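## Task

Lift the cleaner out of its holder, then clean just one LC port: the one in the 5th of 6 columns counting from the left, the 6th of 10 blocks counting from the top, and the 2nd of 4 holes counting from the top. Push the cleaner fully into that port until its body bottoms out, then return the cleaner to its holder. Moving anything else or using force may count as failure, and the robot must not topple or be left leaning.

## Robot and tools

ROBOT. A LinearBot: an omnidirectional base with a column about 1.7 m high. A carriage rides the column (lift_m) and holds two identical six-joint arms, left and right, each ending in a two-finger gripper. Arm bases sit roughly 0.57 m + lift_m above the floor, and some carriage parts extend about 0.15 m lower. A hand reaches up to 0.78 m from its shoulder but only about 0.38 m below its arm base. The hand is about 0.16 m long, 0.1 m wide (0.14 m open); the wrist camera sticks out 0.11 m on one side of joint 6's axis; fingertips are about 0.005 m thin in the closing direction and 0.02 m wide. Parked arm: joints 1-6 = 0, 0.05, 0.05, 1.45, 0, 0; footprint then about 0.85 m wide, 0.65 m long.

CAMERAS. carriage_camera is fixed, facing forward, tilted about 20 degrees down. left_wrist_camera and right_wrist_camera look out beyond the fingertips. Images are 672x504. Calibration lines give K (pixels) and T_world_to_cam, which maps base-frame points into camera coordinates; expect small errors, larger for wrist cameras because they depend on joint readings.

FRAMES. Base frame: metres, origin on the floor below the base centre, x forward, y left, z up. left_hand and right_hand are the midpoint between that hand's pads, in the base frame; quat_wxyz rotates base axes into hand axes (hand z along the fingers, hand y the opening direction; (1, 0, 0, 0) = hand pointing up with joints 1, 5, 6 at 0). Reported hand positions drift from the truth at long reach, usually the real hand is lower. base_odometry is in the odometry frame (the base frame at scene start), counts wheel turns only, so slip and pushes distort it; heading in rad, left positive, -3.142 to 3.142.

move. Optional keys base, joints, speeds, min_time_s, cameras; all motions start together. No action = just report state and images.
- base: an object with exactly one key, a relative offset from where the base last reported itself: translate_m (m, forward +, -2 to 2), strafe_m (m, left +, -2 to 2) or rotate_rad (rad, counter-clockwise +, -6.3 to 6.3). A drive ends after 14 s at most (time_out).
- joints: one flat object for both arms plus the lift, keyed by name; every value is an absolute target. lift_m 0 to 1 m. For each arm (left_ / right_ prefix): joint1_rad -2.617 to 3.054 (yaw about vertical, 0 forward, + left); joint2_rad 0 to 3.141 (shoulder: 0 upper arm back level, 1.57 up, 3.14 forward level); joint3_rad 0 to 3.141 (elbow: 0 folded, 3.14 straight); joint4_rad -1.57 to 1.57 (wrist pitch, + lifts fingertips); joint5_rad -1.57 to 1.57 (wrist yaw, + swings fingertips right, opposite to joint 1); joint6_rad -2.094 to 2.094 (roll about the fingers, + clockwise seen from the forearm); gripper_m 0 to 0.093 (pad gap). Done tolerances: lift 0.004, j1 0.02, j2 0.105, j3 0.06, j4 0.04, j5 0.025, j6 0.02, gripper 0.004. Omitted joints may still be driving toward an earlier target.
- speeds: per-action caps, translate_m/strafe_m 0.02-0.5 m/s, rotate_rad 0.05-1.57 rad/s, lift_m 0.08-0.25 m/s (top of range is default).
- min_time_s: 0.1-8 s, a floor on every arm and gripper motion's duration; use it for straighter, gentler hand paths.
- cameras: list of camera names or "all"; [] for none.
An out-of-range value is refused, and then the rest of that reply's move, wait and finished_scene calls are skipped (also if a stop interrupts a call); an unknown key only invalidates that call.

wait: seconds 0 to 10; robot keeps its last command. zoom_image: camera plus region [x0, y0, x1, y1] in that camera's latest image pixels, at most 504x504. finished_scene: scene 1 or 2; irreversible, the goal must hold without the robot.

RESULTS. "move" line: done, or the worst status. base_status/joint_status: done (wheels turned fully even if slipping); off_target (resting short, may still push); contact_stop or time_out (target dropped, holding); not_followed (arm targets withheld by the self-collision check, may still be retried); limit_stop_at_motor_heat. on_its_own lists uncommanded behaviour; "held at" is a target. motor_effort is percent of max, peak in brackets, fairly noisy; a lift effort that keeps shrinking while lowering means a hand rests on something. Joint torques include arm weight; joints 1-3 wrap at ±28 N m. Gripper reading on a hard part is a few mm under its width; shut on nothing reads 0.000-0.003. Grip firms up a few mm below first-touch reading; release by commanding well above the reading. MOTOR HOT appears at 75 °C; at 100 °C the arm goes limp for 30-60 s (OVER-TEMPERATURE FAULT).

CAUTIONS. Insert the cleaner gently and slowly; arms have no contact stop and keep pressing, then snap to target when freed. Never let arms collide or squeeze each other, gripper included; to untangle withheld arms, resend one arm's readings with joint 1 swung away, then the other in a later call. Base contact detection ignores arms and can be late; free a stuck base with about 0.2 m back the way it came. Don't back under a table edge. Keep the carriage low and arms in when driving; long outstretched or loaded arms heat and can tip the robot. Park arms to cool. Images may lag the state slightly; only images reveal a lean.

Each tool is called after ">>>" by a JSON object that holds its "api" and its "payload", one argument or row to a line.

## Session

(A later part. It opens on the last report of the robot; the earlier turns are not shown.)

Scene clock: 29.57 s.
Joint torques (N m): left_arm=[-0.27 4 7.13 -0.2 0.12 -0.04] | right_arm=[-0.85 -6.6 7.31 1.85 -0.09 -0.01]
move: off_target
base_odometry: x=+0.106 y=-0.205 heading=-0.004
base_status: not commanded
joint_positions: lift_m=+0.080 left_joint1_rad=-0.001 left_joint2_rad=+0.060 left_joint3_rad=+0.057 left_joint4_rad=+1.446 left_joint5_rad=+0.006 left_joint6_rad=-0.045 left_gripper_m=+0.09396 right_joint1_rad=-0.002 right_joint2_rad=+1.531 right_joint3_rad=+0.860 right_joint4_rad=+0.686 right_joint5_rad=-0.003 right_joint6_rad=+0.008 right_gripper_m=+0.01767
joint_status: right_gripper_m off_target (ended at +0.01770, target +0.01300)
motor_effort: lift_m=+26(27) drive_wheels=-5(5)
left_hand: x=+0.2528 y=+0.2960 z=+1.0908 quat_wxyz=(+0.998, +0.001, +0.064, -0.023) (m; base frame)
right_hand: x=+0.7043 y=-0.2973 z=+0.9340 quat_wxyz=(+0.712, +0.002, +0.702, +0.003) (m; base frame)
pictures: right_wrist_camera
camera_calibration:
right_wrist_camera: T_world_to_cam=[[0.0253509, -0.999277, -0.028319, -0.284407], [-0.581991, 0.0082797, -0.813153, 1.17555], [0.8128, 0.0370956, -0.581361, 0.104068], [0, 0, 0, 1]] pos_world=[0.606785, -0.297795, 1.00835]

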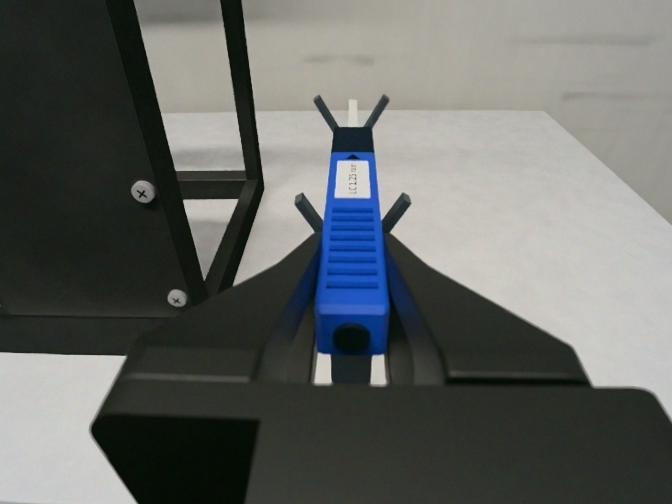

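>>> {"api": "move", "payload": {
  "joints": {"right_gripper_m":0.010,"lift_m":0.12},
  "speeds": {"lift_m":0.08},
  "cameras": ["right_wrist_camera"]
}}

>>> {"api": "move", "payload": {
  "joints": {"lift_m":0.22},
  "cameras": ["carriage_camera","right_wrist_camera"]
}}

Scene clock: 30.57 s.
Joint torques (N m): left_arm=[-0.28 3.96 7.08 -0.14 0.13 -0.02] | right_arm=[-0.84 -6.64 7.42 1.87 -0.09 -0.01]
move: off_target
base_odometry: x=+0.106 y=-0.205 heading=-0.004
base_status: not commanded
joint_positions: lift_m=+0.120 left_joint1_rad=-0.001 left_joint2_rad=+0.060 left_joint3_rad=+0.057 left_joint4_rad=+1.446 left_joint5_rad=+0.006 left_joint6_rad=-0.045 left_gripper_m=+0.09396 right_joint1_rad=-0.002 right_joint2_rad=+1.531 right_joint3_rad=+0.860 right_joint4_rad=+0.683 right_joint5_rad=-0.003 right_joint6_rad=+0.008 right_gripper_m=+0.01767
joint_status: right_gripper_m off_target (ended at +0.01767, target +0.01000); the others done
motor_effort: lift_m=+26(33) drive_wheels=-5(5)
left_hand: x=+0.2528 y=+0.2960 z=+1.1309 quat_wxyz=(+0.998, +0.001, +0.064, -0.023) (m; base frame)
right_hand: x=+0.7043 y=-0.2973 z=+0.9733 quat_wxyz=(+0.711, +0.002, +0.703, +0.003) (m; base frame)
pictures: right_wrist_camera
camera_calibration:
right_wrist_camera: T_world_to_cam=[[0.025267, -0.999277, -0.0283941, -0.283161], [-0.584496, 0.00827516, -0.811354, 1.2075], [0.811003, 0.0370967, -0.583864, 0.130641], [0, 0, 0, 1]] pos_world=[0.606983, -0.297795, 1.04795]

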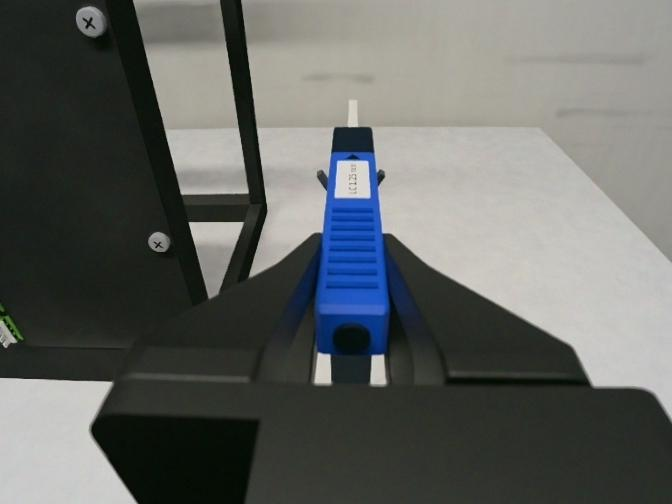

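Scene clock: 31.50 s.
Joint torques (N m): left_arm=[-0.05 3.88 6.89 -0.24 0.12 -0.02] | right_arm=[-0.87 -6.64 7.34 1.92 -0.09 -0.01]
move: done
base_odometry: x=+0.106 y=-0.205 heading=-0.004
base_status: not commanded
joint_positions: lift_m=+0.220 left_joint1_rad=-0.001 left_joint2_rad=+0.060 left_joint3_rad=+0.057 left_joint4_rad=+1.445 left_joint5_rad=+0.006 left_joint6_rad=-0.045 left_gripper_m=+0.09396 right_joint1_rad=-0.002 right_joint2_rad=+1.531 right_joint3_rad=+0.860 right_joint4_rad=+0.680 right_joint5_rad=-0.003 right_joint6_rad=+0.008 right_gripper_m=+0.01767
joint_status: all done
motor_effort: lift_m=+26(32) drive_wheels=+6(6)
left_hand: x=+0.2529 y=+0.2960 z=+1.2309 quat_wxyz=(+0.998, +0.001, +0.064, -0.023) (m; base frame)
right_hand: x=+0.7043 y=-0.2973 z=+1.0728 quat_wxyz=(+0.710, +0.002, +0.704, +0.003) (m; base frame)
pictures: carriage_camera, right_wrist_camera
camera_calibration:
carriage_camera: T_world_to_cam=[[-0.0102331, -0.999704, -0.022053, 0.0261735], [-0.339272, 0.0242171, -0.940376, 1.18921], [0.940633, -0.00214094, -0.33942, 0.277874], [0, 0, 0, 1]] pos_world=[0.142358, -0.00203865, 1.2132]
right_wrist_camera: T_world_to_cam=[[0.0251999, -0.999277, -0.0284514, -0.280229], [-0.586364, 0.00827543, -0.810006, 1.28809], [0.809656, 0.0370949, -0.585732, 0.191651], [0, 0, 0, 1]] pos_world=[0.607182, -0.297795, 1.14765]

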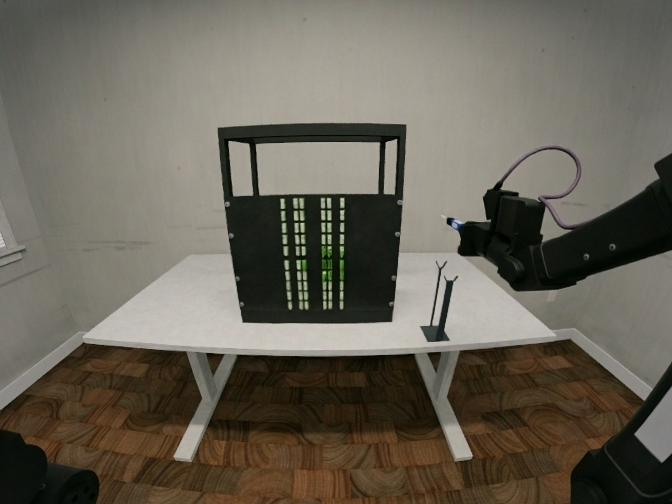

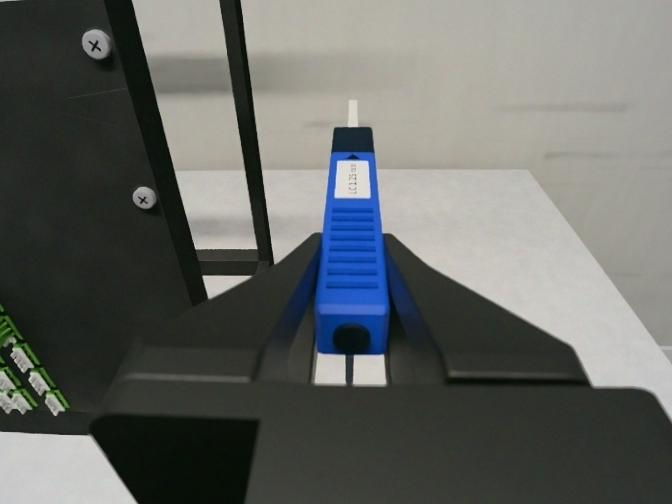

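>>> {"api": "move", "payload": {
  "base": {"translate_m":-0.12},
  "speeds": {"translate_m":0.2},
  "cameras": []
}}

>>> {"api": "move", "payload": {
  "base": {"strafe_m":0.27},
  "speeds": {"strafe_m":0.2},
  "joints": {"lift_m":0.12},
  "cameras": ["carriage_camera","right_wrist_camera"]
}}

>>> {"api": "zoom_image", "payload": {
  "camera": "right_wrist_camera",
  "region": [200, 0, 504, 300]
}}

Scene clock: 33.57 s.
Joint torques (N m): left_arm=[-0.54 4.12 7.25 -0.17 0.12 0.03] | right_arm=[-0.83 -6.61 7.31 1.93 -0.09 -0.01]
move: done
base_odometry: x=-0.014 y=-0.205 heading=-0.004
base_status: done
joint_positions: lift_m=+0.220 left_joint1_rad=-0.001 left_joint2_rad=+0.060 left_joint3_rad=+0.057 left_joint4_rad=+1.445 left_joint5_rad=+0.006 left_joint6_rad=-0.045 left_gripper_m=+0.09396 right_joint1_rad=-0.002 right_joint2_rad=+1.531 right_joint3_rad=+0.860 right_joint4_rad=+0.680 right_joint5_rad=-0.003 right_joint6_rad=+0.008 right_gripper_m=+0.01767
joint_status: not commanded
motor_effort: lift_m=+26(26) drive_wheels=-1(16)
left_hand: x=+0.2530 y=+0.2960 z=+1.2308 quat_wxyz=(+0.998, +0.001, +0.064, -0.023) (m; base frame)
right_hand: x=+0.7043 y=-0.2975 z=+1.0726 quat_wxyz=(+0.710, +0.002, +0.704, +0.003) (m; base frame)
pictures: none
No camera images: "cameras" was empty.

Scene clock: 36.00 s.
Joint torques (N m): left_arm=[-0.39 4.14 7.06 -0.2 0.12 -0.05] | right_arm=[-0.34 -6.74 7.36 1.97 -0.09 -0.01]
move: done
base_odometry: x=-0.014 y=+0.065 heading=-0.004
base_status: done
joint_positions: lift_m=+0.120 left_joint1_rad=-0.001 left_joint2_rad=+0.060 left_joint3_rad=+0.057 left_joint4_rad=+1.445 left_joint5_rad=+0.006 left_joint6_rad=-0.045 left_gripper_m=+0.09396 right_joint1_rad=-0.006 right_joint2_rad=+1.532 right_joint3_rad=+0.859 right_joint4_rad=+0.675 right_joint5_rad=-0.003 right_joint6_rad=+0.008 right_gripper_m=+0.01767
joint_status: all done
motor_effort: lift_m=+28(28) drive_wheels=-3(14)
left_hand: x=+0.2530 y=+0.2960 z=+1.1306 quat_wxyz=(+0.998, +0.002, +0.064, -0.023) (m; base frame)
right_hand: x=+0.7044 y=-0.2994 z=+0.9705 quat_wxyz=(+0.708, +0.004, +0.706, +0.002) (m; base frame)
pictures: carriage_camera, right_wrist_camera
camera_calibration:
carriage_camera: T_world_to_cam=[[-0.0102331, -0.999704, -0.022053, 0.0239638], [-0.339272, 0.0242171, -0.940376, 1.09499], [0.940633, -0.00214094, -0.33942, 0.243864], [0, 0, 0, 1]] pos_world=[0.142358, -0.00203865, 1.113]
right_wrist_camera: T_world_to_cam=[[0.020412, -0.999381, -0.0286502, -0.281751], [-0.592175, 0.0110038, -0.805735, 1.20604], [0.805551, 0.0334125, -0.591583, 0.139229], [0, 0, 0, 1]] pos_world=[0.607779, -0.2995, 1.04604]

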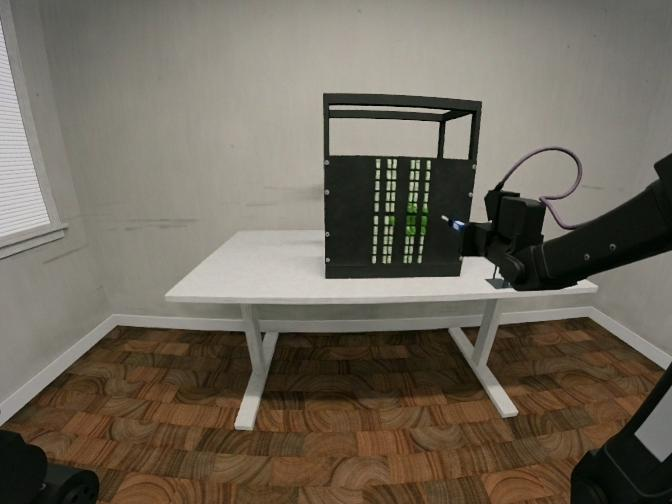

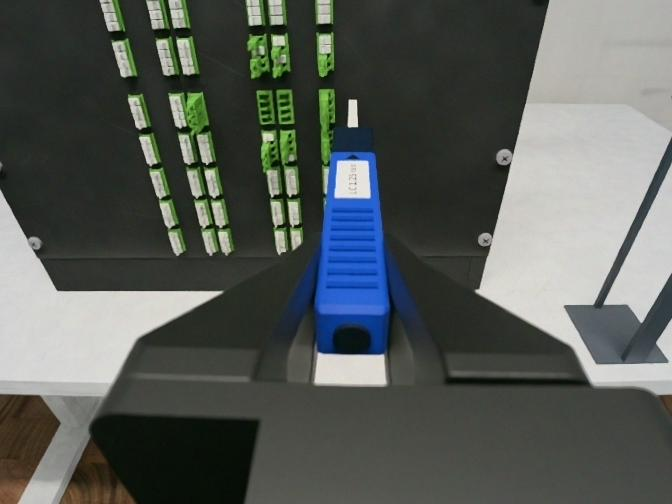

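Scaled by 1.658.

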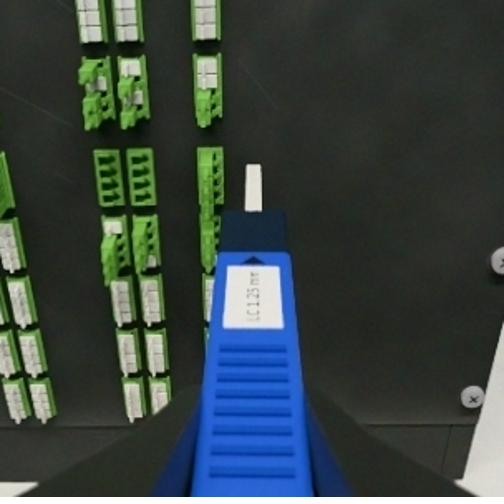

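>>> {"api": "zoom_image", "payload": {
  "camera": "right_wrist_camera",
  "region": [240, 60, 360, 160]
}}

Scaled by 4.200.

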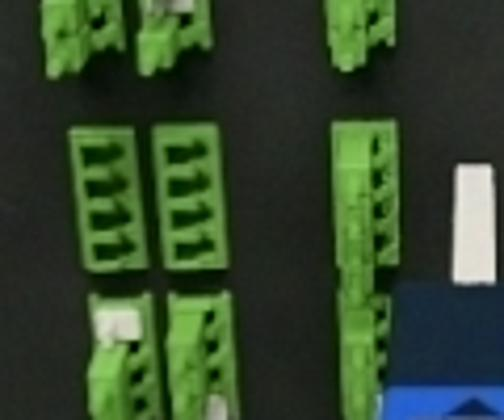

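>>> {"api": "move", "payload": {
  "base": {"strafe_m":0.062},
  "speeds": {"strafe_m":0.1},
  "joints": {"lift_m":0.08,"right_joint4_rad":0.692},
  "cameras": ["carriage_camera","right_wrist_camera"]
}}

>>> {"api": "zoom_image", "payload": {
  "camera": "right_wrist_camera",
  "region": [280, 40, 420, 180]
}}

Scene clock: 39.03 s.
Joint torques (N m): left_arm=[-0.36 4.01 6.83 -0.15 0.09 -0.1] | right_arm=[-0.36 -6.74 7.49 2 -0.09 -0.02]
move: done
base_odometry: x=-0.014 y=+0.128 heading=-0.003
base_status: done
joint_positions: lift_m=+0.080 left_joint1_rad=-0.001 left_joint2_rad=+0.060 left_joint3_rad=+0.057 left_joint4_rad=+1.445 left_joint5_rad=+0.006 left_joint6_rad=-0.045 left_gripper_m=+0.09396 right_joint1_rad=-0.007 right_joint2_rad=+1.532 right_joint3_rad=+0.858 right_joint4_rad=+0.685 right_joint5_rad=-0.003 right_joint6_rad=+0.008 right_gripper_m=+0.01767
joint_status: all done
motor_effort: lift_m=+28(29) drive_wheels=-3(12)
left_hand: x=+0.2530 y=+0.2960 z=+1.0906 quat_wxyz=(+0.998, +0.001, +0.064, -0.023) (m; base frame)
right_hand: x=+0.7043 y=-0.2999 z=+0.9320 quat_wxyz=(+0.711, +0.004, +0.703, +0.001) (m; base frame)
pictures: carriage_camera, right_wrist_camera
camera_calibration:
carriage_camera: T_world_to_cam=[[-0.0102331, -0.999704, -0.022053, 0.0230817], [-0.339272, 0.0242171, -0.940376, 1.05737], [0.940633, -0.00214094, -0.33942, 0.230287], [0, 0, 0, 1]] pos_world=[0.142358, -0.00203865, 1.073]
right_wrist_camera: T_world_to_cam=[[0.0194775, -0.999407, -0.0283964, -0.28286], [-0.585694, 0.0116129, -0.810449, 1.17496], [0.810298, 0.0324171, -0.585121, 0.106868], [0, 0, 0, 1]] pos_world=[0.607084, -0.299801, 1.00675]

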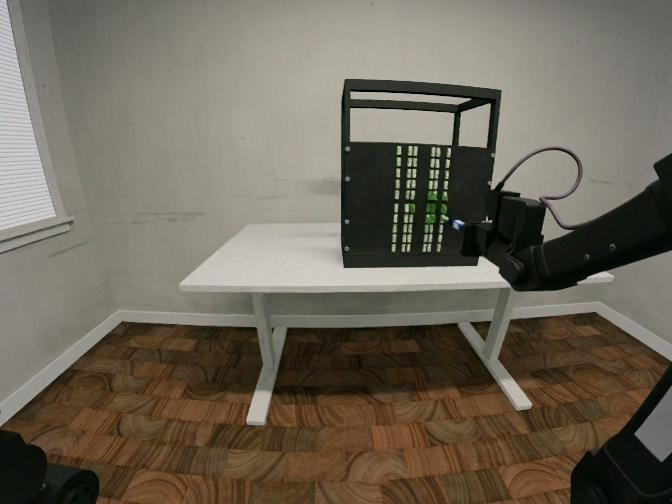

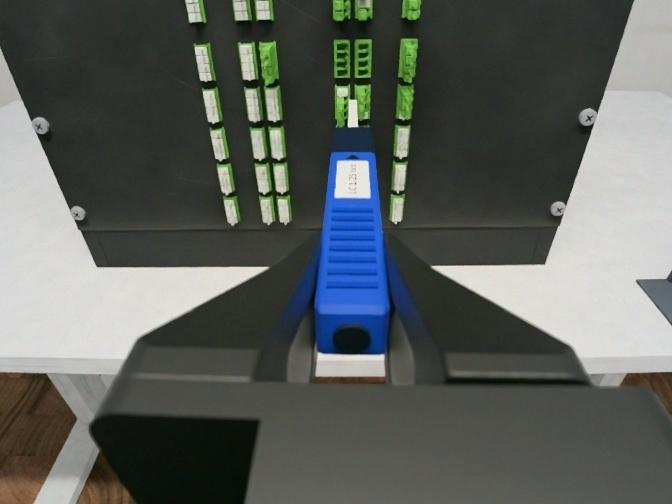

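Scaled by 3.600.

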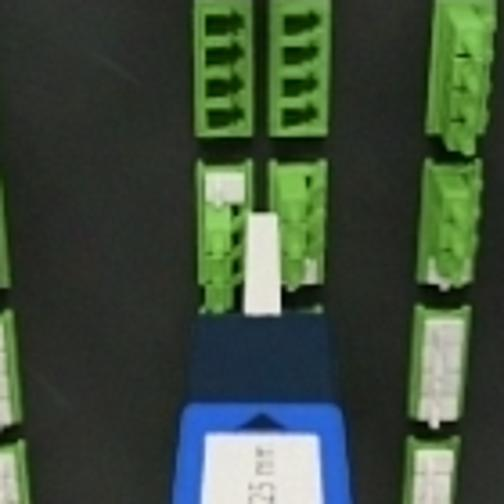

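>>> {"api": "move", "payload": {
  "base": {"strafe_m":-0.0085},
  "speeds": {"strafe_m":0.05},
  "joints": {"lift_m":0.087},
  "cameras": []
}}

>>> {"api": "move", "payload": {
  "base": {"translate_m":0.05},
  "speeds": {"translate_m":0.06},
  "cameras": ["right_wrist_camera"]
}}

>>> {"api": "zoom_image", "payload": {
  "camera": "right_wrist_camera",
  "region": [280, 20, 420, 160]
}}

Scene clock: 40.23 s.
Joint torques (N m): left_arm=[-0.47 4 7.19 -0.21 0.11 0] | right_arm=[-0.24 -6.97 7.43 1.92 -0.1 -0.01]
move: done
base_odometry: x=-0.014 y=+0.119 heading=-0.003
base_status: done
joint_positions: lift_m=+0.087 left_joint1_rad=-0.001 left_joint2_rad=+0.060 left_joint3_rad=+0.057 left_joint4_rad=+1.444 left_joint5_rad=+0.006 left_joint6_rad=-0.045 left_gripper_m=+0.09396 right_joint1_rad=-0.008 right_joint2_rad=+1.533 right_joint3_rad=+0.858 right_joint4_rad=+0.690 right_joint5_rad=-0.002 right_joint6_rad=+0.008 right_gripper_m=+0.01767
joint_status: all done
motor_effort: lift_m=+26(33) drive_wheels=+2(11)
left_hand: x=+0.2531 y=+0.2960 z=+1.0978 quat_wxyz=(+0.998, +0.002, +0.065, -0.023) (m; base frame)
right_hand: x=+0.7045 y=-0.3005 z=+0.9401 quat_wxyz=(+0.712, +0.005, +0.702, +0.001) (m; base frame)
pictures: none
No camera images: "cameras" was empty.

Scene clock: 41.60 s.
Joint torques (N m): left_arm=[-0.27 3.92 6.99 -0.2 0.08 -0.04] | right_arm=[-0.24 -6.89 7.39 1.93 -0.11 -0.01]
move: done
base_odometry: x=+0.036 y=+0.119 heading=-0.002
base_status: done
joint_positions: lift_m=+0.087 left_joint1_rad=-0.001 left_joint2_rad=+0.060 left_joint3_rad=+0.057 left_joint4_rad=+1.444 left_joint5_rad=+0.006 left_joint6_rad=-0.045 left_gripper_m=+0.09396 right_joint1_rad=-0.008 right_joint2_rad=+1.533 right_joint3_rad=+0.858 right_joint4_rad=+0.690 right_joint5_rad=-0.002 right_joint6_rad=+0.008 right_gripper_m=+0.01767
joint_status: not commanded
motor_effort: lift_m=+26(26) drive_wheels=-6(13)
left_hand: x=+0.2531 y=+0.2960 z=+1.0978 quat_wxyz=(+0.998, +0.002, +0.065, -0.023) (m; base frame)
right_hand: x=+0.7045 y=-0.3005 z=+0.9401 quat_wxyz=(+0.712, +0.005, +0.702, +0.001) (m; base frame)
pictures: right_wrist_camera
camera_calibration:
right_wrist_camera: T_world_to_cam=[[0.0177493, -0.999441, -0.0283441, -0.282158], [-0.58192, 0.0127264, -0.813147, 1.18186], [0.813053, 0.0309268, -0.581368, 0.105486], [0, 0, 0, 1]] pos_world=[0.606987, -0.300303, 1.01435]

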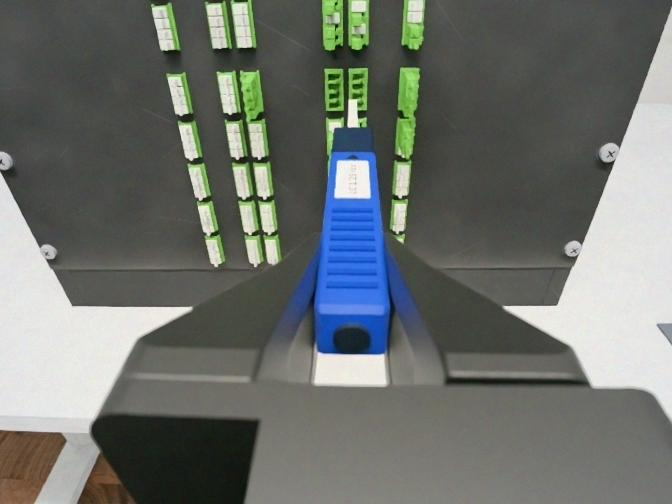

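Scaled by 3.600.

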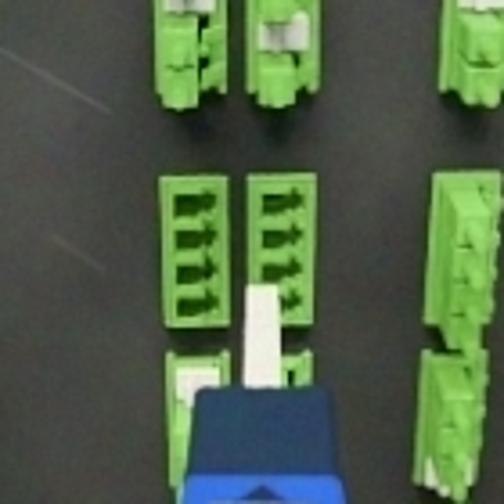

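>>> {"api": "move", "payload": {
  "base": {"strafe_m":-0.003},
  "speeds": {"strafe_m":0.03},
  "joints": {"lift_m":0.085},
  "cameras": []
}}

>>> {"api": "move", "payload": {
  "base": {"translate_m":0.025},
  "speeds": {"translate_m":0.04},
  "cameras": ["right_wrist_camera"]
}}

>>> {"api": "zoom_image", "payload": {
  "camera": "right_wrist_camera",
  "region": [300, 60, 400, 160]
}}

Scene clock: 42.50 s.
Joint torques (N m): left_arm=[-0.44 3.99 6.97 -0.23 0.1 -0.02] | right_arm=[-0.1 -6.9 7.46 1.92 -0.12 -0.01]
move: done
base_odometry: x=+0.036 y=+0.117 heading=-0.002
base_status: done
joint_positions: lift_m=+0.085 left_joint1_rad=+0.000 left_joint2_rad=+0.060 left_joint3_rad=+0.057 left_joint4_rad=+1.444 left_joint5_rad=+0.006 left_joint6_rad=-0.045 left_gripper_m=+0.09396 right_joint1_rad=-0.010 right_joint2_rad=+1.533 right_joint3_rad=+0.858 right_joint4_rad=+0.690 right_joint5_rad=-0.001 right_joint6_rad=+0.008 right_gripper_m=+0.01767
joint_status: all done
motor_effort: lift_m=+27(28) drive_wheels=-5(11)
left_hand: x=+0.2531 y=+0.2960 z=+1.0957 quat_wxyz=(+0.998, +0.002, +0.065, -0.023) (m; base frame)
right_hand: x=+0.7045 y=-0.3016 z=+0.9376 quat_wxyz=(+0.712, +0.006, +0.702, +0.000) (m; base frame)
pictures: none
No camera images: "cameras" was empty.

Scene clock: 43.67 s.
Joint torques (N m): left_arm=[-0.43 3.95 7.13 -0.21 0.1 -0.03] | right_arm=[-0.01 -6.91 7.49 1.92 -0.11 0]
move: done
base_odometry: x=+0.061 y=+0.117 heading=-0.001
base_status: done
joint_positions: lift_m=+0.085 left_joint1_rad=+0.000 left_joint2_rad=+0.060 left_joint3_rad=+0.057 left_joint4_rad=+1.445 left_joint5_rad=+0.006 left_joint6_rad=-0.045 left_gripper_m=+0.09396 right_joint1_rad=-0.010 right_joint2_rad=+1.533 right_joint3_rad=+0.858 right_joint4_rad=+0.690 right_joint5_rad=-0.001 right_joint6_rad=+0.008 right_gripper_m=+0.01767
joint_status: not commanded
motor_effort: lift_m=+27(27) drive_wheels=-6(14)
left_hand: x=+0.2529 y=+0.2959 z=+1.0957 quat_wxyz=(+0.998, +0.002, +0.064, -0.023) (m; base frame)
right_hand: x=+0.7045 y=-0.3018 z=+0.9377 quat_wxyz=(+0.712, +0.006, +0.702, -0.001) (m; base frame)
pictures: right_wrist_camera
camera_calibration:
right_wrist_camera: T_world_to_cam=[[0.0142872, -0.999495, -0.0283784, -0.281006], [-0.582472, 0.0147492, -0.812717, 1.18051], [0.812725, 0.0281411, -0.581967, 0.104142], [0, 0, 0, 1]] pos_world=[0.606988, -0.301206, 1.01205]

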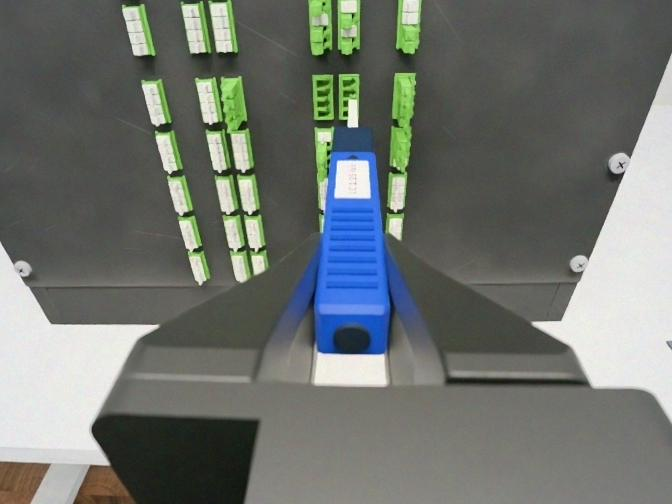

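Scaled by 5.040.

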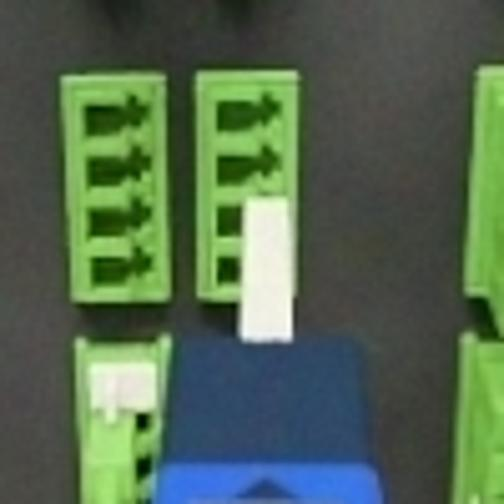

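>>> {"api": "move", "payload": {
  "joints": {"right_joint1_rad":0.002},
  "cameras": []
}}

>>> {"api": "move", "payload": {
  "base": {"translate_m":0.01},
  "speeds": {"translate_m":0.03},
  "cameras": ["right_wrist_camera"]
}}

>>> {"api": "zoom_image", "payload": {
  "camera": "right_wrist_camera",
  "region": [310, 70, 390, 150]
}}

Scene clock: 45.17 s.
Joint torques (N m): left_arm=[-0.43 3.78 7.16 -0.16 0.1 0.01] | right_arm=[0.42 -6.9 7.5 1.93 -0.12 -0.01]
move: done
base_odometry: x=+0.061 y=+0.117 heading=-0.001
base_status: not commanded
joint_positions: lift_m=+0.085 left_joint1_rad=+0.000 left_joint2_rad=+0.060 left_joint3_rad=+0.057 left_joint4_rad=+1.445 left_joint5_rad=+0.006 left_joint6_rad=-0.045 left_gripper_m=+0.09396 right_joint1_rad=-0.005 right_joint2_rad=+1.533 right_joint3_rad=+0.858 right_joint4_rad=+0.690 right_joint5_rad=-0.001 right_joint6_rad=+0.008 right_gripper_m=+0.01767
joint_status: all done
motor_effort: lift_m=+27(27) drive_wheels=-5(6)
left_hand: x=+0.2529 y=+0.2959 z=+1.0957 quat_wxyz=(+0.998, +0.002, +0.064, -0.023) (m; base frame)
right_hand: x=+0.7045 y=-0.2994 z=+0.9377 quat_wxyz=(+0.712, +0.004, +0.702, +0.001) (m; base frame)
pictures: none
No camera images: "cameras" was empty.

Scene clock: 46.00 s.
Joint torques (N m): left_arm=[-0.65 3.95 7.13 -0.25 0.12 -0.05] | right_arm=[0.5 -7.05 7.5 1.94 -0.12 0]
move: done
base_odometry: x=+0.071 y=+0.117 heading=+0.000
base_status: done
joint_positions: lift_m=+0.085 left_joint1_rad=+0.000 left_joint2_rad=+0.060 left_joint3_rad=+0.057 left_joint4_rad=+1.446 left_joint5_rad=+0.006 left_joint6_rad=-0.045 left_gripper_m=+0.09396 right_joint1_rad=-0.005 right_joint2_rad=+1.533 right_joint3_rad=+0.858 right_joint4_rad=+0.690 right_joint5_rad=-0.001 right_joint6_rad=+0.008 right_gripper_m=+0.01767
joint_status: not commanded
motor_effort: lift_m=+27(27) drive_wheels=-5(19)
left_hand: x=+0.2526 y=+0.2960 z=+1.0958 quat_wxyz=(+0.998, +0.002, +0.064, -0.023) (m; base frame)
right_hand: x=+0.7045 y=-0.2993 z=+0.9376 quat_wxyz=(+0.712, +0.004, +0.702, +0.001) (m; base frame)
pictures: right_wrist_camera
camera_calibration:
right_wrist_camera: T_world_to_cam=[[0.0195746, -0.999407, -0.028329, -0.282235], [-0.5829, 0.011613, -0.812461, 1.17954], [0.812308, 0.0324166, -0.582327, 0.105983], [0, 0, 0, 1]] pos_world=[0.606986, -0.299201, 1.01205]

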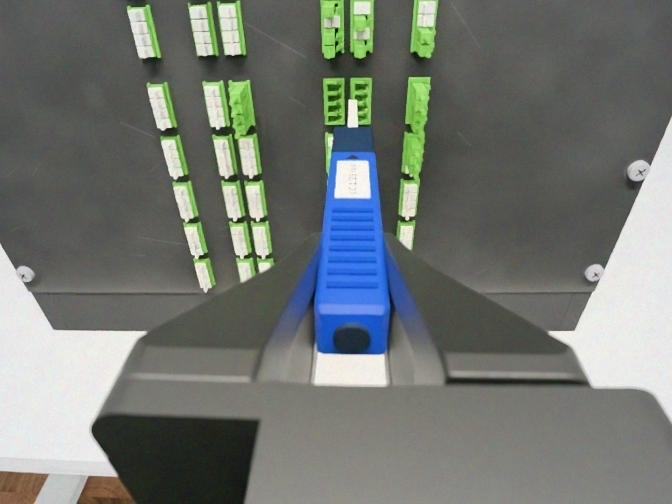

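Scaled by 6.300.

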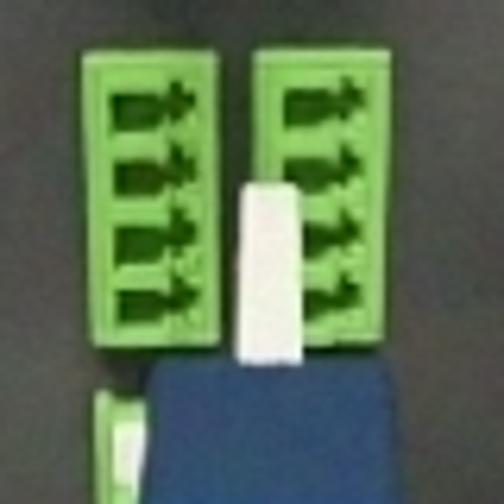

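>>> {"api": "move", "payload": {
  "base": {"strafe_m":-0.004},
  "speeds": {"strafe_m":0.02},
  "cameras": ["right_wrist_camera"]
}}

>>> {"api": "zoom_image", "payload": {
  "camera": "right_wrist_camera",
  "region": [310, 70, 390, 150]
}}

Scene clock: 46.80 s.
Joint torques (N m): left_arm=[-0.25 4.14 7.04 -0.19 0.1 -0.04] | right_arm=[0.18 -6.89 7.53 1.94 -0.13 -0.01]
move: done
base_odometry: x=+0.071 y=+0.114 heading=+0.001
base_status: done
joint_positions: lift_m=+0.085 left_joint1_rad=+0.000 left_joint2_rad=+0.060 left_joint3_rad=+0.057 left_joint4_rad=+1.446 left_joint5_rad=+0.006 left_joint6_rad=-0.045 left_gripper_m=+0.09396 right_joint1_rad=-0.003 right_joint2_rad=+1.533 right_joint3_rad=+0.858 right_joint4_rad=+0.690 right_joint5_rad=+0.000 right_joint6_rad=+0.008 right_gripper_m=+0.01767
joint_status: not commanded
motor_effort: lift_m=+27(27) drive_wheels=+7(11)
left_hand: x=+0.2526 y=+0.2960 z=+1.0958 quat_wxyz=(+0.998, +0.002, +0.064, -0.023) (m; base frame)
right_hand: x=+0.7045 y=-0.2983 z=+0.9376 quat_wxyz=(+0.712, +0.004, +0.702, +0.002) (m; base frame)
pictures: right_wrist_camera
camera_calibration:
right_wrist_camera: T_world_to_cam=[[0.0207387, -0.999381, -0.0284163, -0.282045], [-0.58294, 0.0110039, -0.81244, 1.17935], [0.81225, 0.033414, -0.582351, 0.106315], [0, 0, 0, 1]] pos_world=[0.606986, -0.2984, 1.01205]

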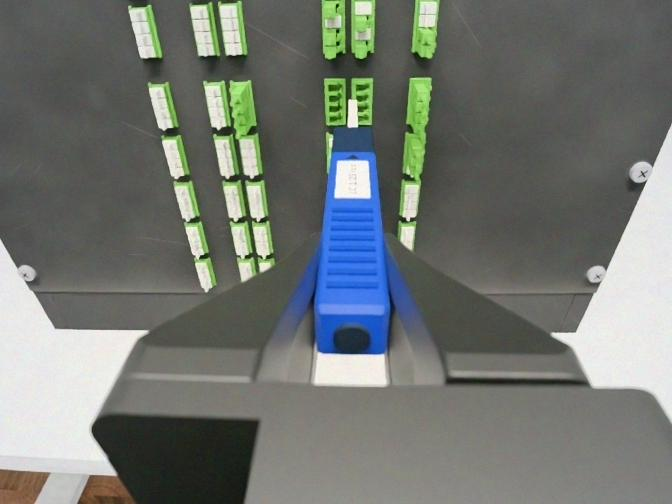

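Scaled by 6.300.

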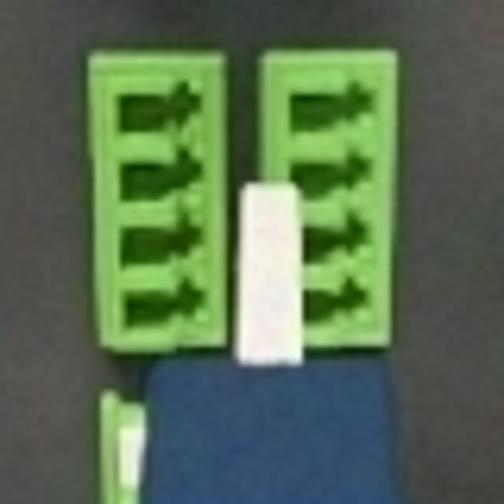

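>>> {"api": "move", "payload": {
  "base": {"strafe_m":-0.005},
  "joints": {"right_joint1_rad":-0.004},
  "cameras": ["right_wrist_camera"]
}}

>>> {"api": "zoom_image", "payload": {
  "camera": "right_wrist_camera",
  "region": [310, 70, 390, 150]
}}

Scene clock: 47.57 s.
Joint torques (N m): left_arm=[-0.5 4.12 7.06 -0.23 0.12 -0.06] | right_arm=[-0.24 -6.89 7.47 1.93 -0.13 -0.01]
move: done
base_odometry: x=+0.071 y=+0.109 heading=+0.002
base_status: done
joint_positions: lift_m=+0.085 left_joint1_rad=+0.000 left_joint2_rad=+0.060 left_joint3_rad=+0.057 left_joint4_rad=+1.446 left_joint5_rad=+0.006 left_joint6_rad=-0.045 left_gripper_m=+0.09396 right_joint1_rad=-0.004 right_joint2_rad=+1.533 right_joint3_rad=+0.858 right_joint4_rad=+0.690 right_joint5_rad=+0.000 right_joint6_rad=+0.008 right_gripper_m=+0.01767
joint_status: all done
motor_effort: lift_m=+27(27) drive_wheels=+7(10)
left_hand: x=+0.2527 y=+0.2960 z=+1.0958 quat_wxyz=(+0.998, +0.002, +0.064, -0.023) (m; base frame)
right_hand: x=+0.7045 y=-0.2989 z=+0.9376 quat_wxyz=(+0.712, +0.004, +0.702, +0.001) (m; base frame)
pictures: right_wrist_camera
camera_calibration:
right_wrist_camera: T_world_to_cam=[[0.0195746, -0.999407, -0.028329, -0.281835], [-0.5829, 0.011613, -0.812461, 1.17953], [0.812308, 0.0324166, -0.582327, 0.10597], [0, 0, 0, 1]] pos_world=[0.606986, -0.298801, 1.01205]

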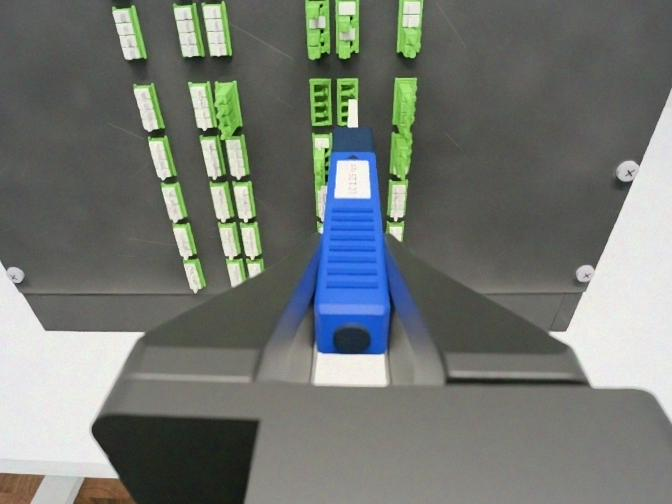

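Scaled by 6.300.

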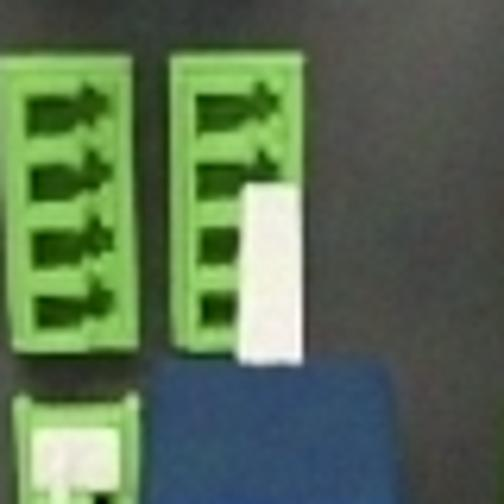

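>>> {"api": "wait", "payload": {
  "seconds": 0.5,
  "cameras": ["right_wrist_camera"]
}}

>>> {"api": "zoom_image", "payload": {
  "camera": "right_wrist_camera",
  "region": [310, 70, 390, 150]
}}

Scene clock: 48.27 s.
Joint torques (N m): left_arm=[-0.57 3.97 7.13 -0.2 0.12 -0.03] | right_arm=[-0.25 -6.87 7.5 1.94 -0.12 0]
base_odometry: x=+0.071 y=+0.109 heading=+0.002
base_status: done
joint_positions: lift_m=+0.085 left_joint1_rad=+0.000 left_joint2_rad=+0.060 left_joint3_rad=+0.057 left_joint4_rad=+1.446 left_joint5_rad=+0.006 left_joint6_rad=-0.045 left_gripper_m=+0.09396 right_joint1_rad=-0.004 right_joint2_rad=+1.533 right_joint3_rad=+0.858 right_joint4_rad=+0.690 right_joint5_rad=+0.000 right_joint6_rad=+0.008 right_gripper_m=+0.01767
joint_status: all done
motor_effort: lift_m=+27(27) drive_wheels=+7(10)
left_hand: x=+0.2527 y=+0.2960 z=+1.0958 quat_wxyz=(+0.998, +0.002, +0.064, -0.023) (m; base frame)
right_hand: x=+0.7045 y=-0.2989 z=+0.9376 quat_wxyz=(+0.712, +0.004, +0.702, +0.001) (m; base frame)
wait: 0.50 s; at rest by 0.07 s
pictures: right_wrist_camera
camera_calibration:
right_wrist_camera: T_world_to_cam=[[0.0195746, -0.999407, -0.028329, -0.281835], [-0.5829, 0.011613, -0.812461, 1.17953], [0.812308, 0.0324166, -0.582327, 0.10597], [0, 0, 0, 1]] pos_world=[0.606986, -0.298801, 1.01205]

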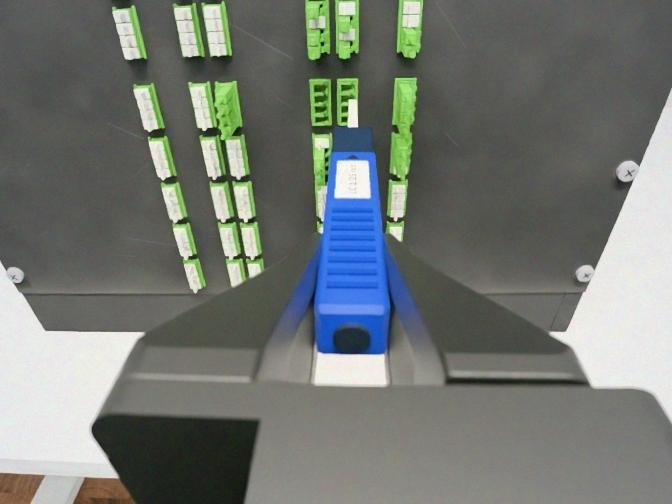

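Scaled by 6.300.

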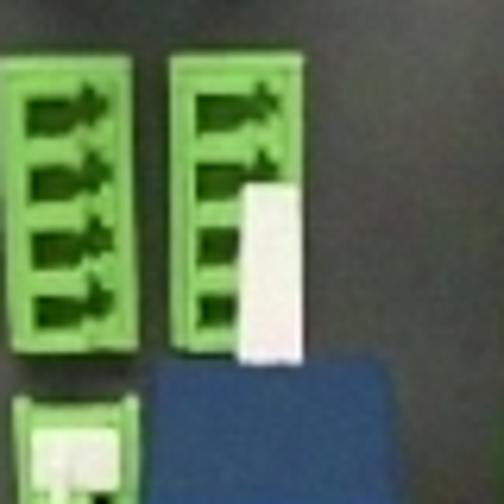

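>>> {"api": "move", "payload": {
  "base": {"strafe_m":0.005},
  "cameras": []
}}

>>> {"api": "wait", "payload": {
  "seconds": 0.5,
  "cameras": ["right_wrist_camera"]
}}

>>> {"api": "zoom_image", "payload": {
  "camera": "right_wrist_camera",
  "region": [310, 70, 390, 150]
}}

Scene clock: 49.63 s.
Joint torques (N m): left_arm=[-0.57 3.97 7.02 -0.19 0.07 -0.03] | right_arm=[-0.29 -6.91 7.47 1.95 -0.12 -0.01]
move: done
base_odometry: x=+0.071 y=+0.114 heading=+0.001
base_status: done
joint_positions: lift_m=+0.085 left_joint1_rad=-0.001 left_joint2_rad=+0.060 left_joint3_rad=+0.057 left_joint4_rad=+1.446 left_joint5_rad=+0.006 left_joint6_rad=-0.045 left_gripper_m=+0.09396 right_joint1_rad=-0.003 right_joint2_rad=+1.533 right_joint3_rad=+0.858 right_joint4_rad=+0.690 right_joint5_rad=+0.000 right_joint6_rad=+0.008 right_gripper_m=+0.01767
joint_status: not commanded
motor_effort: lift_m=+27(27) drive_wheels=-5(12)
left_hand: x=+0.2527 y=+0.2960 z=+1.0958 quat_wxyz=(+0.998, +0.001, +0.064, -0.023) (m; base frame)
right_hand: x=+0.7045 y=-0.2984 z=+0.9376 quat_wxyz=(+0.712, +0.004, +0.702, +0.002) (m; base frame)
pictures: none
No camera images: "cameras" was empty.

Scene clock: 50.13 s.
Joint torques (N m): left_arm=[-0.39 4.01 6.99 -0.23 0.11 -0.06] | right_arm=[-0.35 -6.89 7.51 1.95 -0.11 -0.01]
base_odometry: x=+0.071 y=+0.114 heading=+0.001
base_status: done
joint_positions: lift_m=+0.085 left_joint1_rad=-0.001 left_joint2_rad=+0.060 left_joint3_rad=+0.057 left_joint4_rad=+1.446 left_joint5_rad=+0.006 left_joint6_rad=-0.045 left_gripper_m=+0.09396 right_joint1_rad=-0.003 right_joint2_rad=+1.533 right_joint3_rad=+0.858 right_joint4_rad=+0.690 right_joint5_rad=+0.000 right_joint6_rad=+0.008 right_gripper_m=+0.01767
joint_status: not commanded
motor_effort: lift_m=+27(27) drive_wheels=-6(12)
left_hand: x=+0.2527 y=+0.2960 z=+1.0958 quat_wxyz=(+0.998, +0.001, +0.064, -0.023) (m; base frame)
right_hand: x=+0.7045 y=-0.2984 z=+0.9376 quat_wxyz=(+0.712, +0.004, +0.702, +0.002) (m; base frame)
wait: 0.50 s; at rest by 0.27 s
pictures: right_wrist_camera
camera_calibration:
right_wrist_camera: T_world_to_cam=[[0.0211564, -0.999374, -0.0283443, -0.282469], [-0.582935, 0.0107021, -0.812448, 1.17927], [0.812243, 0.0337114, -0.582344, 0.106404], [0, 0, 0, 1]] pos_world=[0.606986, -0.2985, 1.01205]

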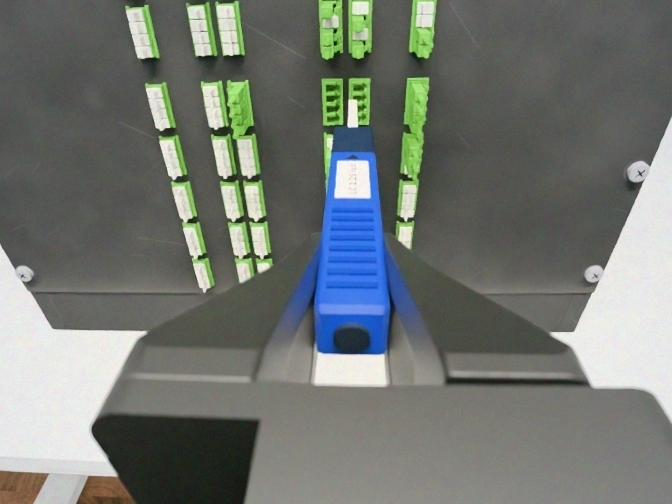

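Scaled by 6.300.

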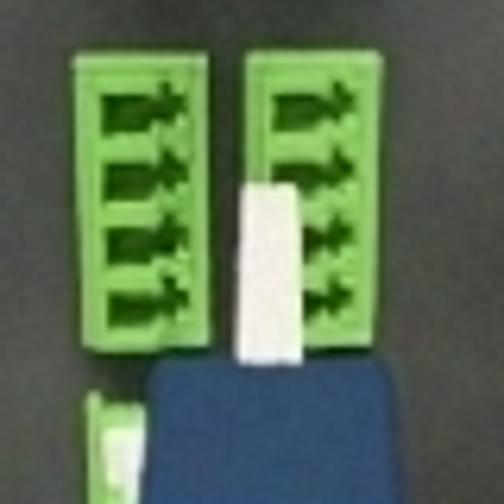

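>>> {"api": "move", "payload": {
  "base": {"strafe_m":-0.0025},
  "cameras": []
}}

>>> {"api": "wait", "payload": {
  "seconds": 0.3,
  "cameras": ["right_wrist_camera"]
}}

>>> {"api": "zoom_image", "payload": {
  "camera": "right_wrist_camera",
  "region": [310, 70, 390, 150]
}}

Scene clock: 50.90 s.
Joint torques (N m): left_arm=[-0.36 4.16 6.97 -0.17 0.16 0.01] | right_arm=[-0.17 -6.9 7.45 1.94 -0.12 -0.01]
move: done
base_odometry: x=+0.071 y=+0.111 heading=+0.002
base_status: done
joint_positions: lift_m=+0.085 left_joint1_rad=-0.001 left_joint2_rad=+0.060 left_joint3_rad=+0.057 left_joint4_rad=+1.445 left_joint5_rad=+0.006 left_joint6_rad=-0.045 left_gripper_m=+0.09396 right_joint1_rad=-0.004 right_joint2_rad=+1.533 right_joint3_rad=+0.858 right_joint4_rad=+0.690 right_joint5_rad=+0.000 right_joint6_rad=+0.008 right_gripper_m=+0.01767
joint_status: not commanded
motor_effort: lift_m=+27(27) drive_wheels=+7(8)
left_hand: x=+0.2529 y=+0.2960 z=+1.0957 quat_wxyz=(+0.998, +0.001, +0.064, -0.023) (m; base frame)
right_hand: x=+0.7045 y=-0.2990 z=+0.9376 quat_wxyz=(+0.712, +0.004, +0.702, +0.001) (m; base frame)
pictures: none
No camera images: "cameras" was empty.

Scene clock: 51.20 s.
Joint torques (N m): left_arm=[-0.57 4.12 7.16 -0.21 0.11 -0.04] | right_arm=[-0.17 -6.87 7.46 1.92 -0.12 0]
base_odometry: x=+0.071 y=+0.111 heading=+0.002
base_status: done
joint_positions: lift_m=+0.085 left_joint1_rad=-0.001 left_joint2_rad=+0.060 left_joint3_rad=+0.057 left_joint4_rad=+1.445 left_joint5_rad=+0.006 left_joint6_rad=-0.045 left_gripper_m=+0.09396 right_joint1_rad=-0.004 right_joint2_rad=+1.533 right_joint3_rad=+0.858 right_joint4_rad=+0.690 right_joint5_rad=+0.000 right_joint6_rad=+0.008 right_gripper_m=+0.01767
joint_status: not commanded
motor_effort: lift_m=+27(27) drive_wheels=+7(8)
left_hand: x=+0.2529 y=+0.2960 z=+1.0957 quat_wxyz=(+0.998, +0.001, +0.064, -0.023) (m; base frame)
right_hand: x=+0.7045 y=-0.2990 z=+0.9376 quat_wxyz=(+0.712, +0.004, +0.702, +0.001) (m; base frame)
wait: 0.30 s; at rest by 0.27 s
pictures: right_wrist_camera
camera_calibration:
right_wrist_camera: T_world_to_cam=[[0.0195746, -0.999407, -0.028329, -0.281935], [-0.5829, 0.011613, -0.812461, 1.17953], [0.812308, 0.0324166, -0.582327, 0.105974], [0, 0, 0, 1]] pos_world=[0.606986, -0.298901, 1.01205]

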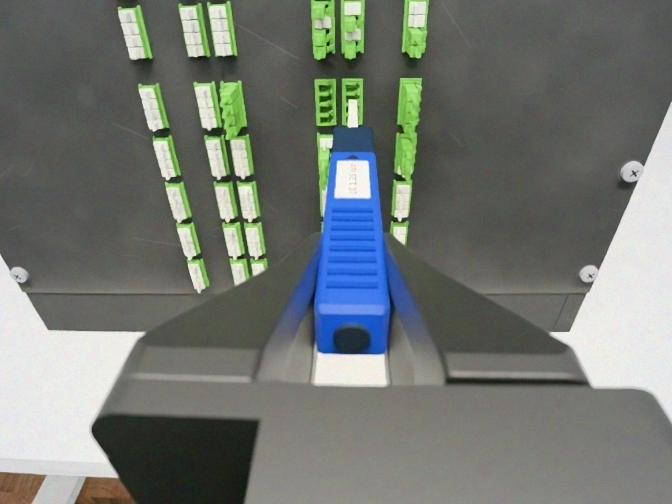

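Scaled by 6.300.

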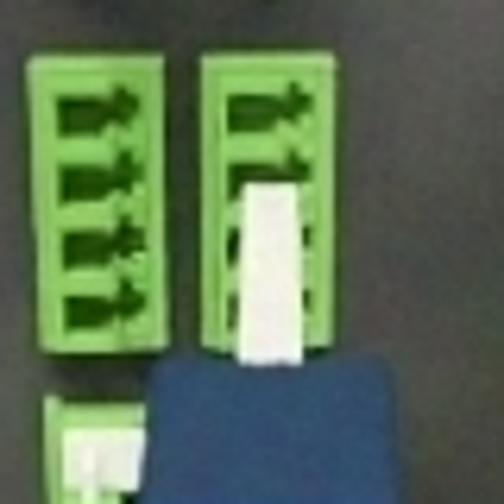

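>>> {"api": "move", "payload": {
  "base": {"strafe_m":0.0015},
  "cameras": []
}}

>>> {"api": "move", "payload": {
  "base": {"translate_m":0.007},
  "speeds": {"translate_m":0.03},
  "cameras": []
}}

>>> {"api": "wait", "payload": {
  "seconds": 0.3,
  "cameras": ["right_wrist_camera"]
}}

>>> {"api": "zoom_image", "payload": {
  "camera": "right_wrist_camera",
  "region": [310, 70, 390, 150]
}}

Scene clock: 51.90 s.
Joint torques (N m): left_arm=[-0.5 4.08 6.89 -0.16 0.13 -0.01] | right_arm=[-0.34 -6.93 7.47 1.93 -0.12 -0.01]
move: done
base_odometry: x=+0.071 y=+0.113 heading=+0.002
base_status: done
joint_positions: lift_m=+0.085 left_joint1_rad=-0.001 left_joint2_rad=+0.060 left_joint3_rad=+0.057 left_joint4_rad=+1.446 left_joint5_rad=+0.006 left_joint6_rad=-0.045 left_gripper_m=+0.09396 right_joint1_rad=-0.003 right_joint2_rad=+1.533 right_joint3_rad=+0.858 right_joint4_rad=+0.690 right_joint5_rad=+0.000 right_joint6_rad=+0.008 right_gripper_m=+0.01767
joint_status: not commanded
motor_effort: lift_m=+27(27) drive_wheels=-1(6)
left_hand: x=+0.2528 y=+0.2960 z=+1.0957 quat_wxyz=(+0.998, +0.002, +0.064, -0.023) (m; base frame)
right_hand: x=+0.7045 y=-0.2982 z=+0.9376 quat_wxyz=(+0.712, +0.003, +0.702, +0.002) (m; base frame)
pictures: none
No camera images: "cameras" was empty.

Scene clock: 52.57 s.
Joint torques (N m): left_arm=[-0.43 4.18 7.05 -0.21 0.11 0.01] | right_arm=[-0.34 -6.91 7.47 1.94 -0.12 -0.01]
move: done
base_odometry: x=+0.078 y=+0.112 heading=+0.001
base_status: done
joint_positions: lift_m=+0.085 left_joint1_rad=-0.001 left_joint2_rad=+0.060 left_joint3_rad=+0.057 left_joint4_rad=+1.446 left_joint5_rad=+0.006 left_joint6_rad=-0.045 left_gripper_m=+0.09396 right_joint1_rad=-0.003 right_joint2_rad=+1.533 right_joint3_rad=+0.858 right_joint4_rad=+0.690 right_joint5_rad=+0.000 right_joint6_rad=+0.008 right_gripper_m=+0.01767
joint_status: not commanded
motor_effort: lift_m=+27(27) drive_wheels=+7(12)
left_hand: x=+0.2528 y=+0.2960 z=+1.0957 quat_wxyz=(+0.998, +0.002, +0.064, -0.023) (m; base frame)
right_hand: x=+0.7045 y=-0.2982 z=+0.9376 quat_wxyz=(+0.712, +0.003, +0.702, +0.002) (m; base frame)
pictures: none
No camera images: "cameras" was empty.

Scene clock: 52.87 s.
Joint torques (N m): left_arm=[-0.36 4.04 7.15 -0.22 0.11 -0.05] | right_arm=[-0.35 -6.86 7.49 1.94 -0.12 -0.01]
base_odometry: x=+0.078 y=+0.112 heading=+0.001
base_status: done
joint_positions: lift_m=+0.085 left_joint1_rad=-0.001 left_joint2_rad=+0.060 left_joint3_rad=+0.057 left_joint4_rad=+1.446 left_joint5_rad=+0.006 left_joint6_rad=-0.045 left_gripper_m=+0.09396 right_joint1_rad=-0.003 right_joint2_rad=+1.533 right_joint3_rad=+0.858 right_joint4_rad=+0.690 right_joint5_rad=+0.000 right_joint6_rad=+0.008 right_gripper_m=+0.01767
joint_status: not commanded
motor_effort: lift_m=+27(27) drive_wheels=+7(12)
left_hand: x=+0.2528 y=+0.2960 z=+1.0957 quat_wxyz=(+0.998, +0.002, +0.064, -0.023) (m; base frame)
right_hand: x=+0.7045 y=-0.2982 z=+0.9376 quat_wxyz=(+0.712, +0.003, +0.702, +0.002) (m; base frame)
wait: 0.30 s; at rest by 0.27 s
pictures: right_wrist_camera
camera_calibration:
right_wrist_camera: T_world_to_cam=[[0.0215165, -0.999366, -0.0283538, -0.282475], [-0.582932, 0.0105002, -0.812453, 1.17921], [0.812236, 0.0340095, -0.582337, 0.106483], [0, 0, 0, 1]] pos_world=[0.606985, -0.298299, 1.01205]

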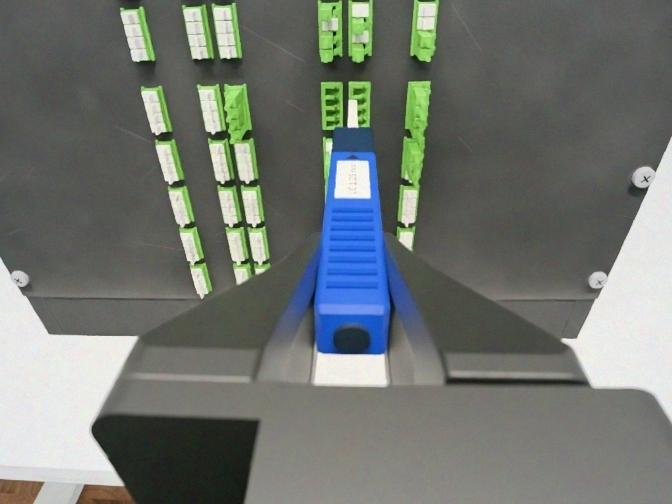

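Scaled by 6.300.

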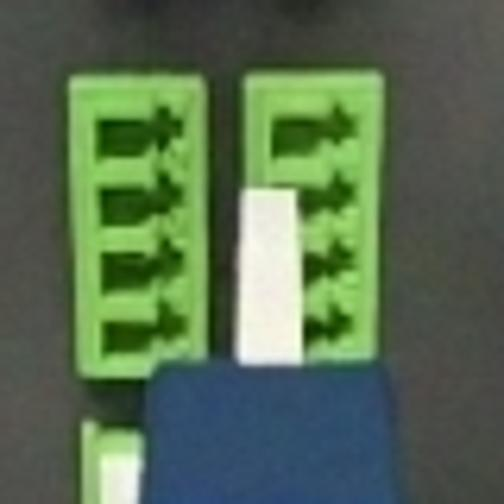

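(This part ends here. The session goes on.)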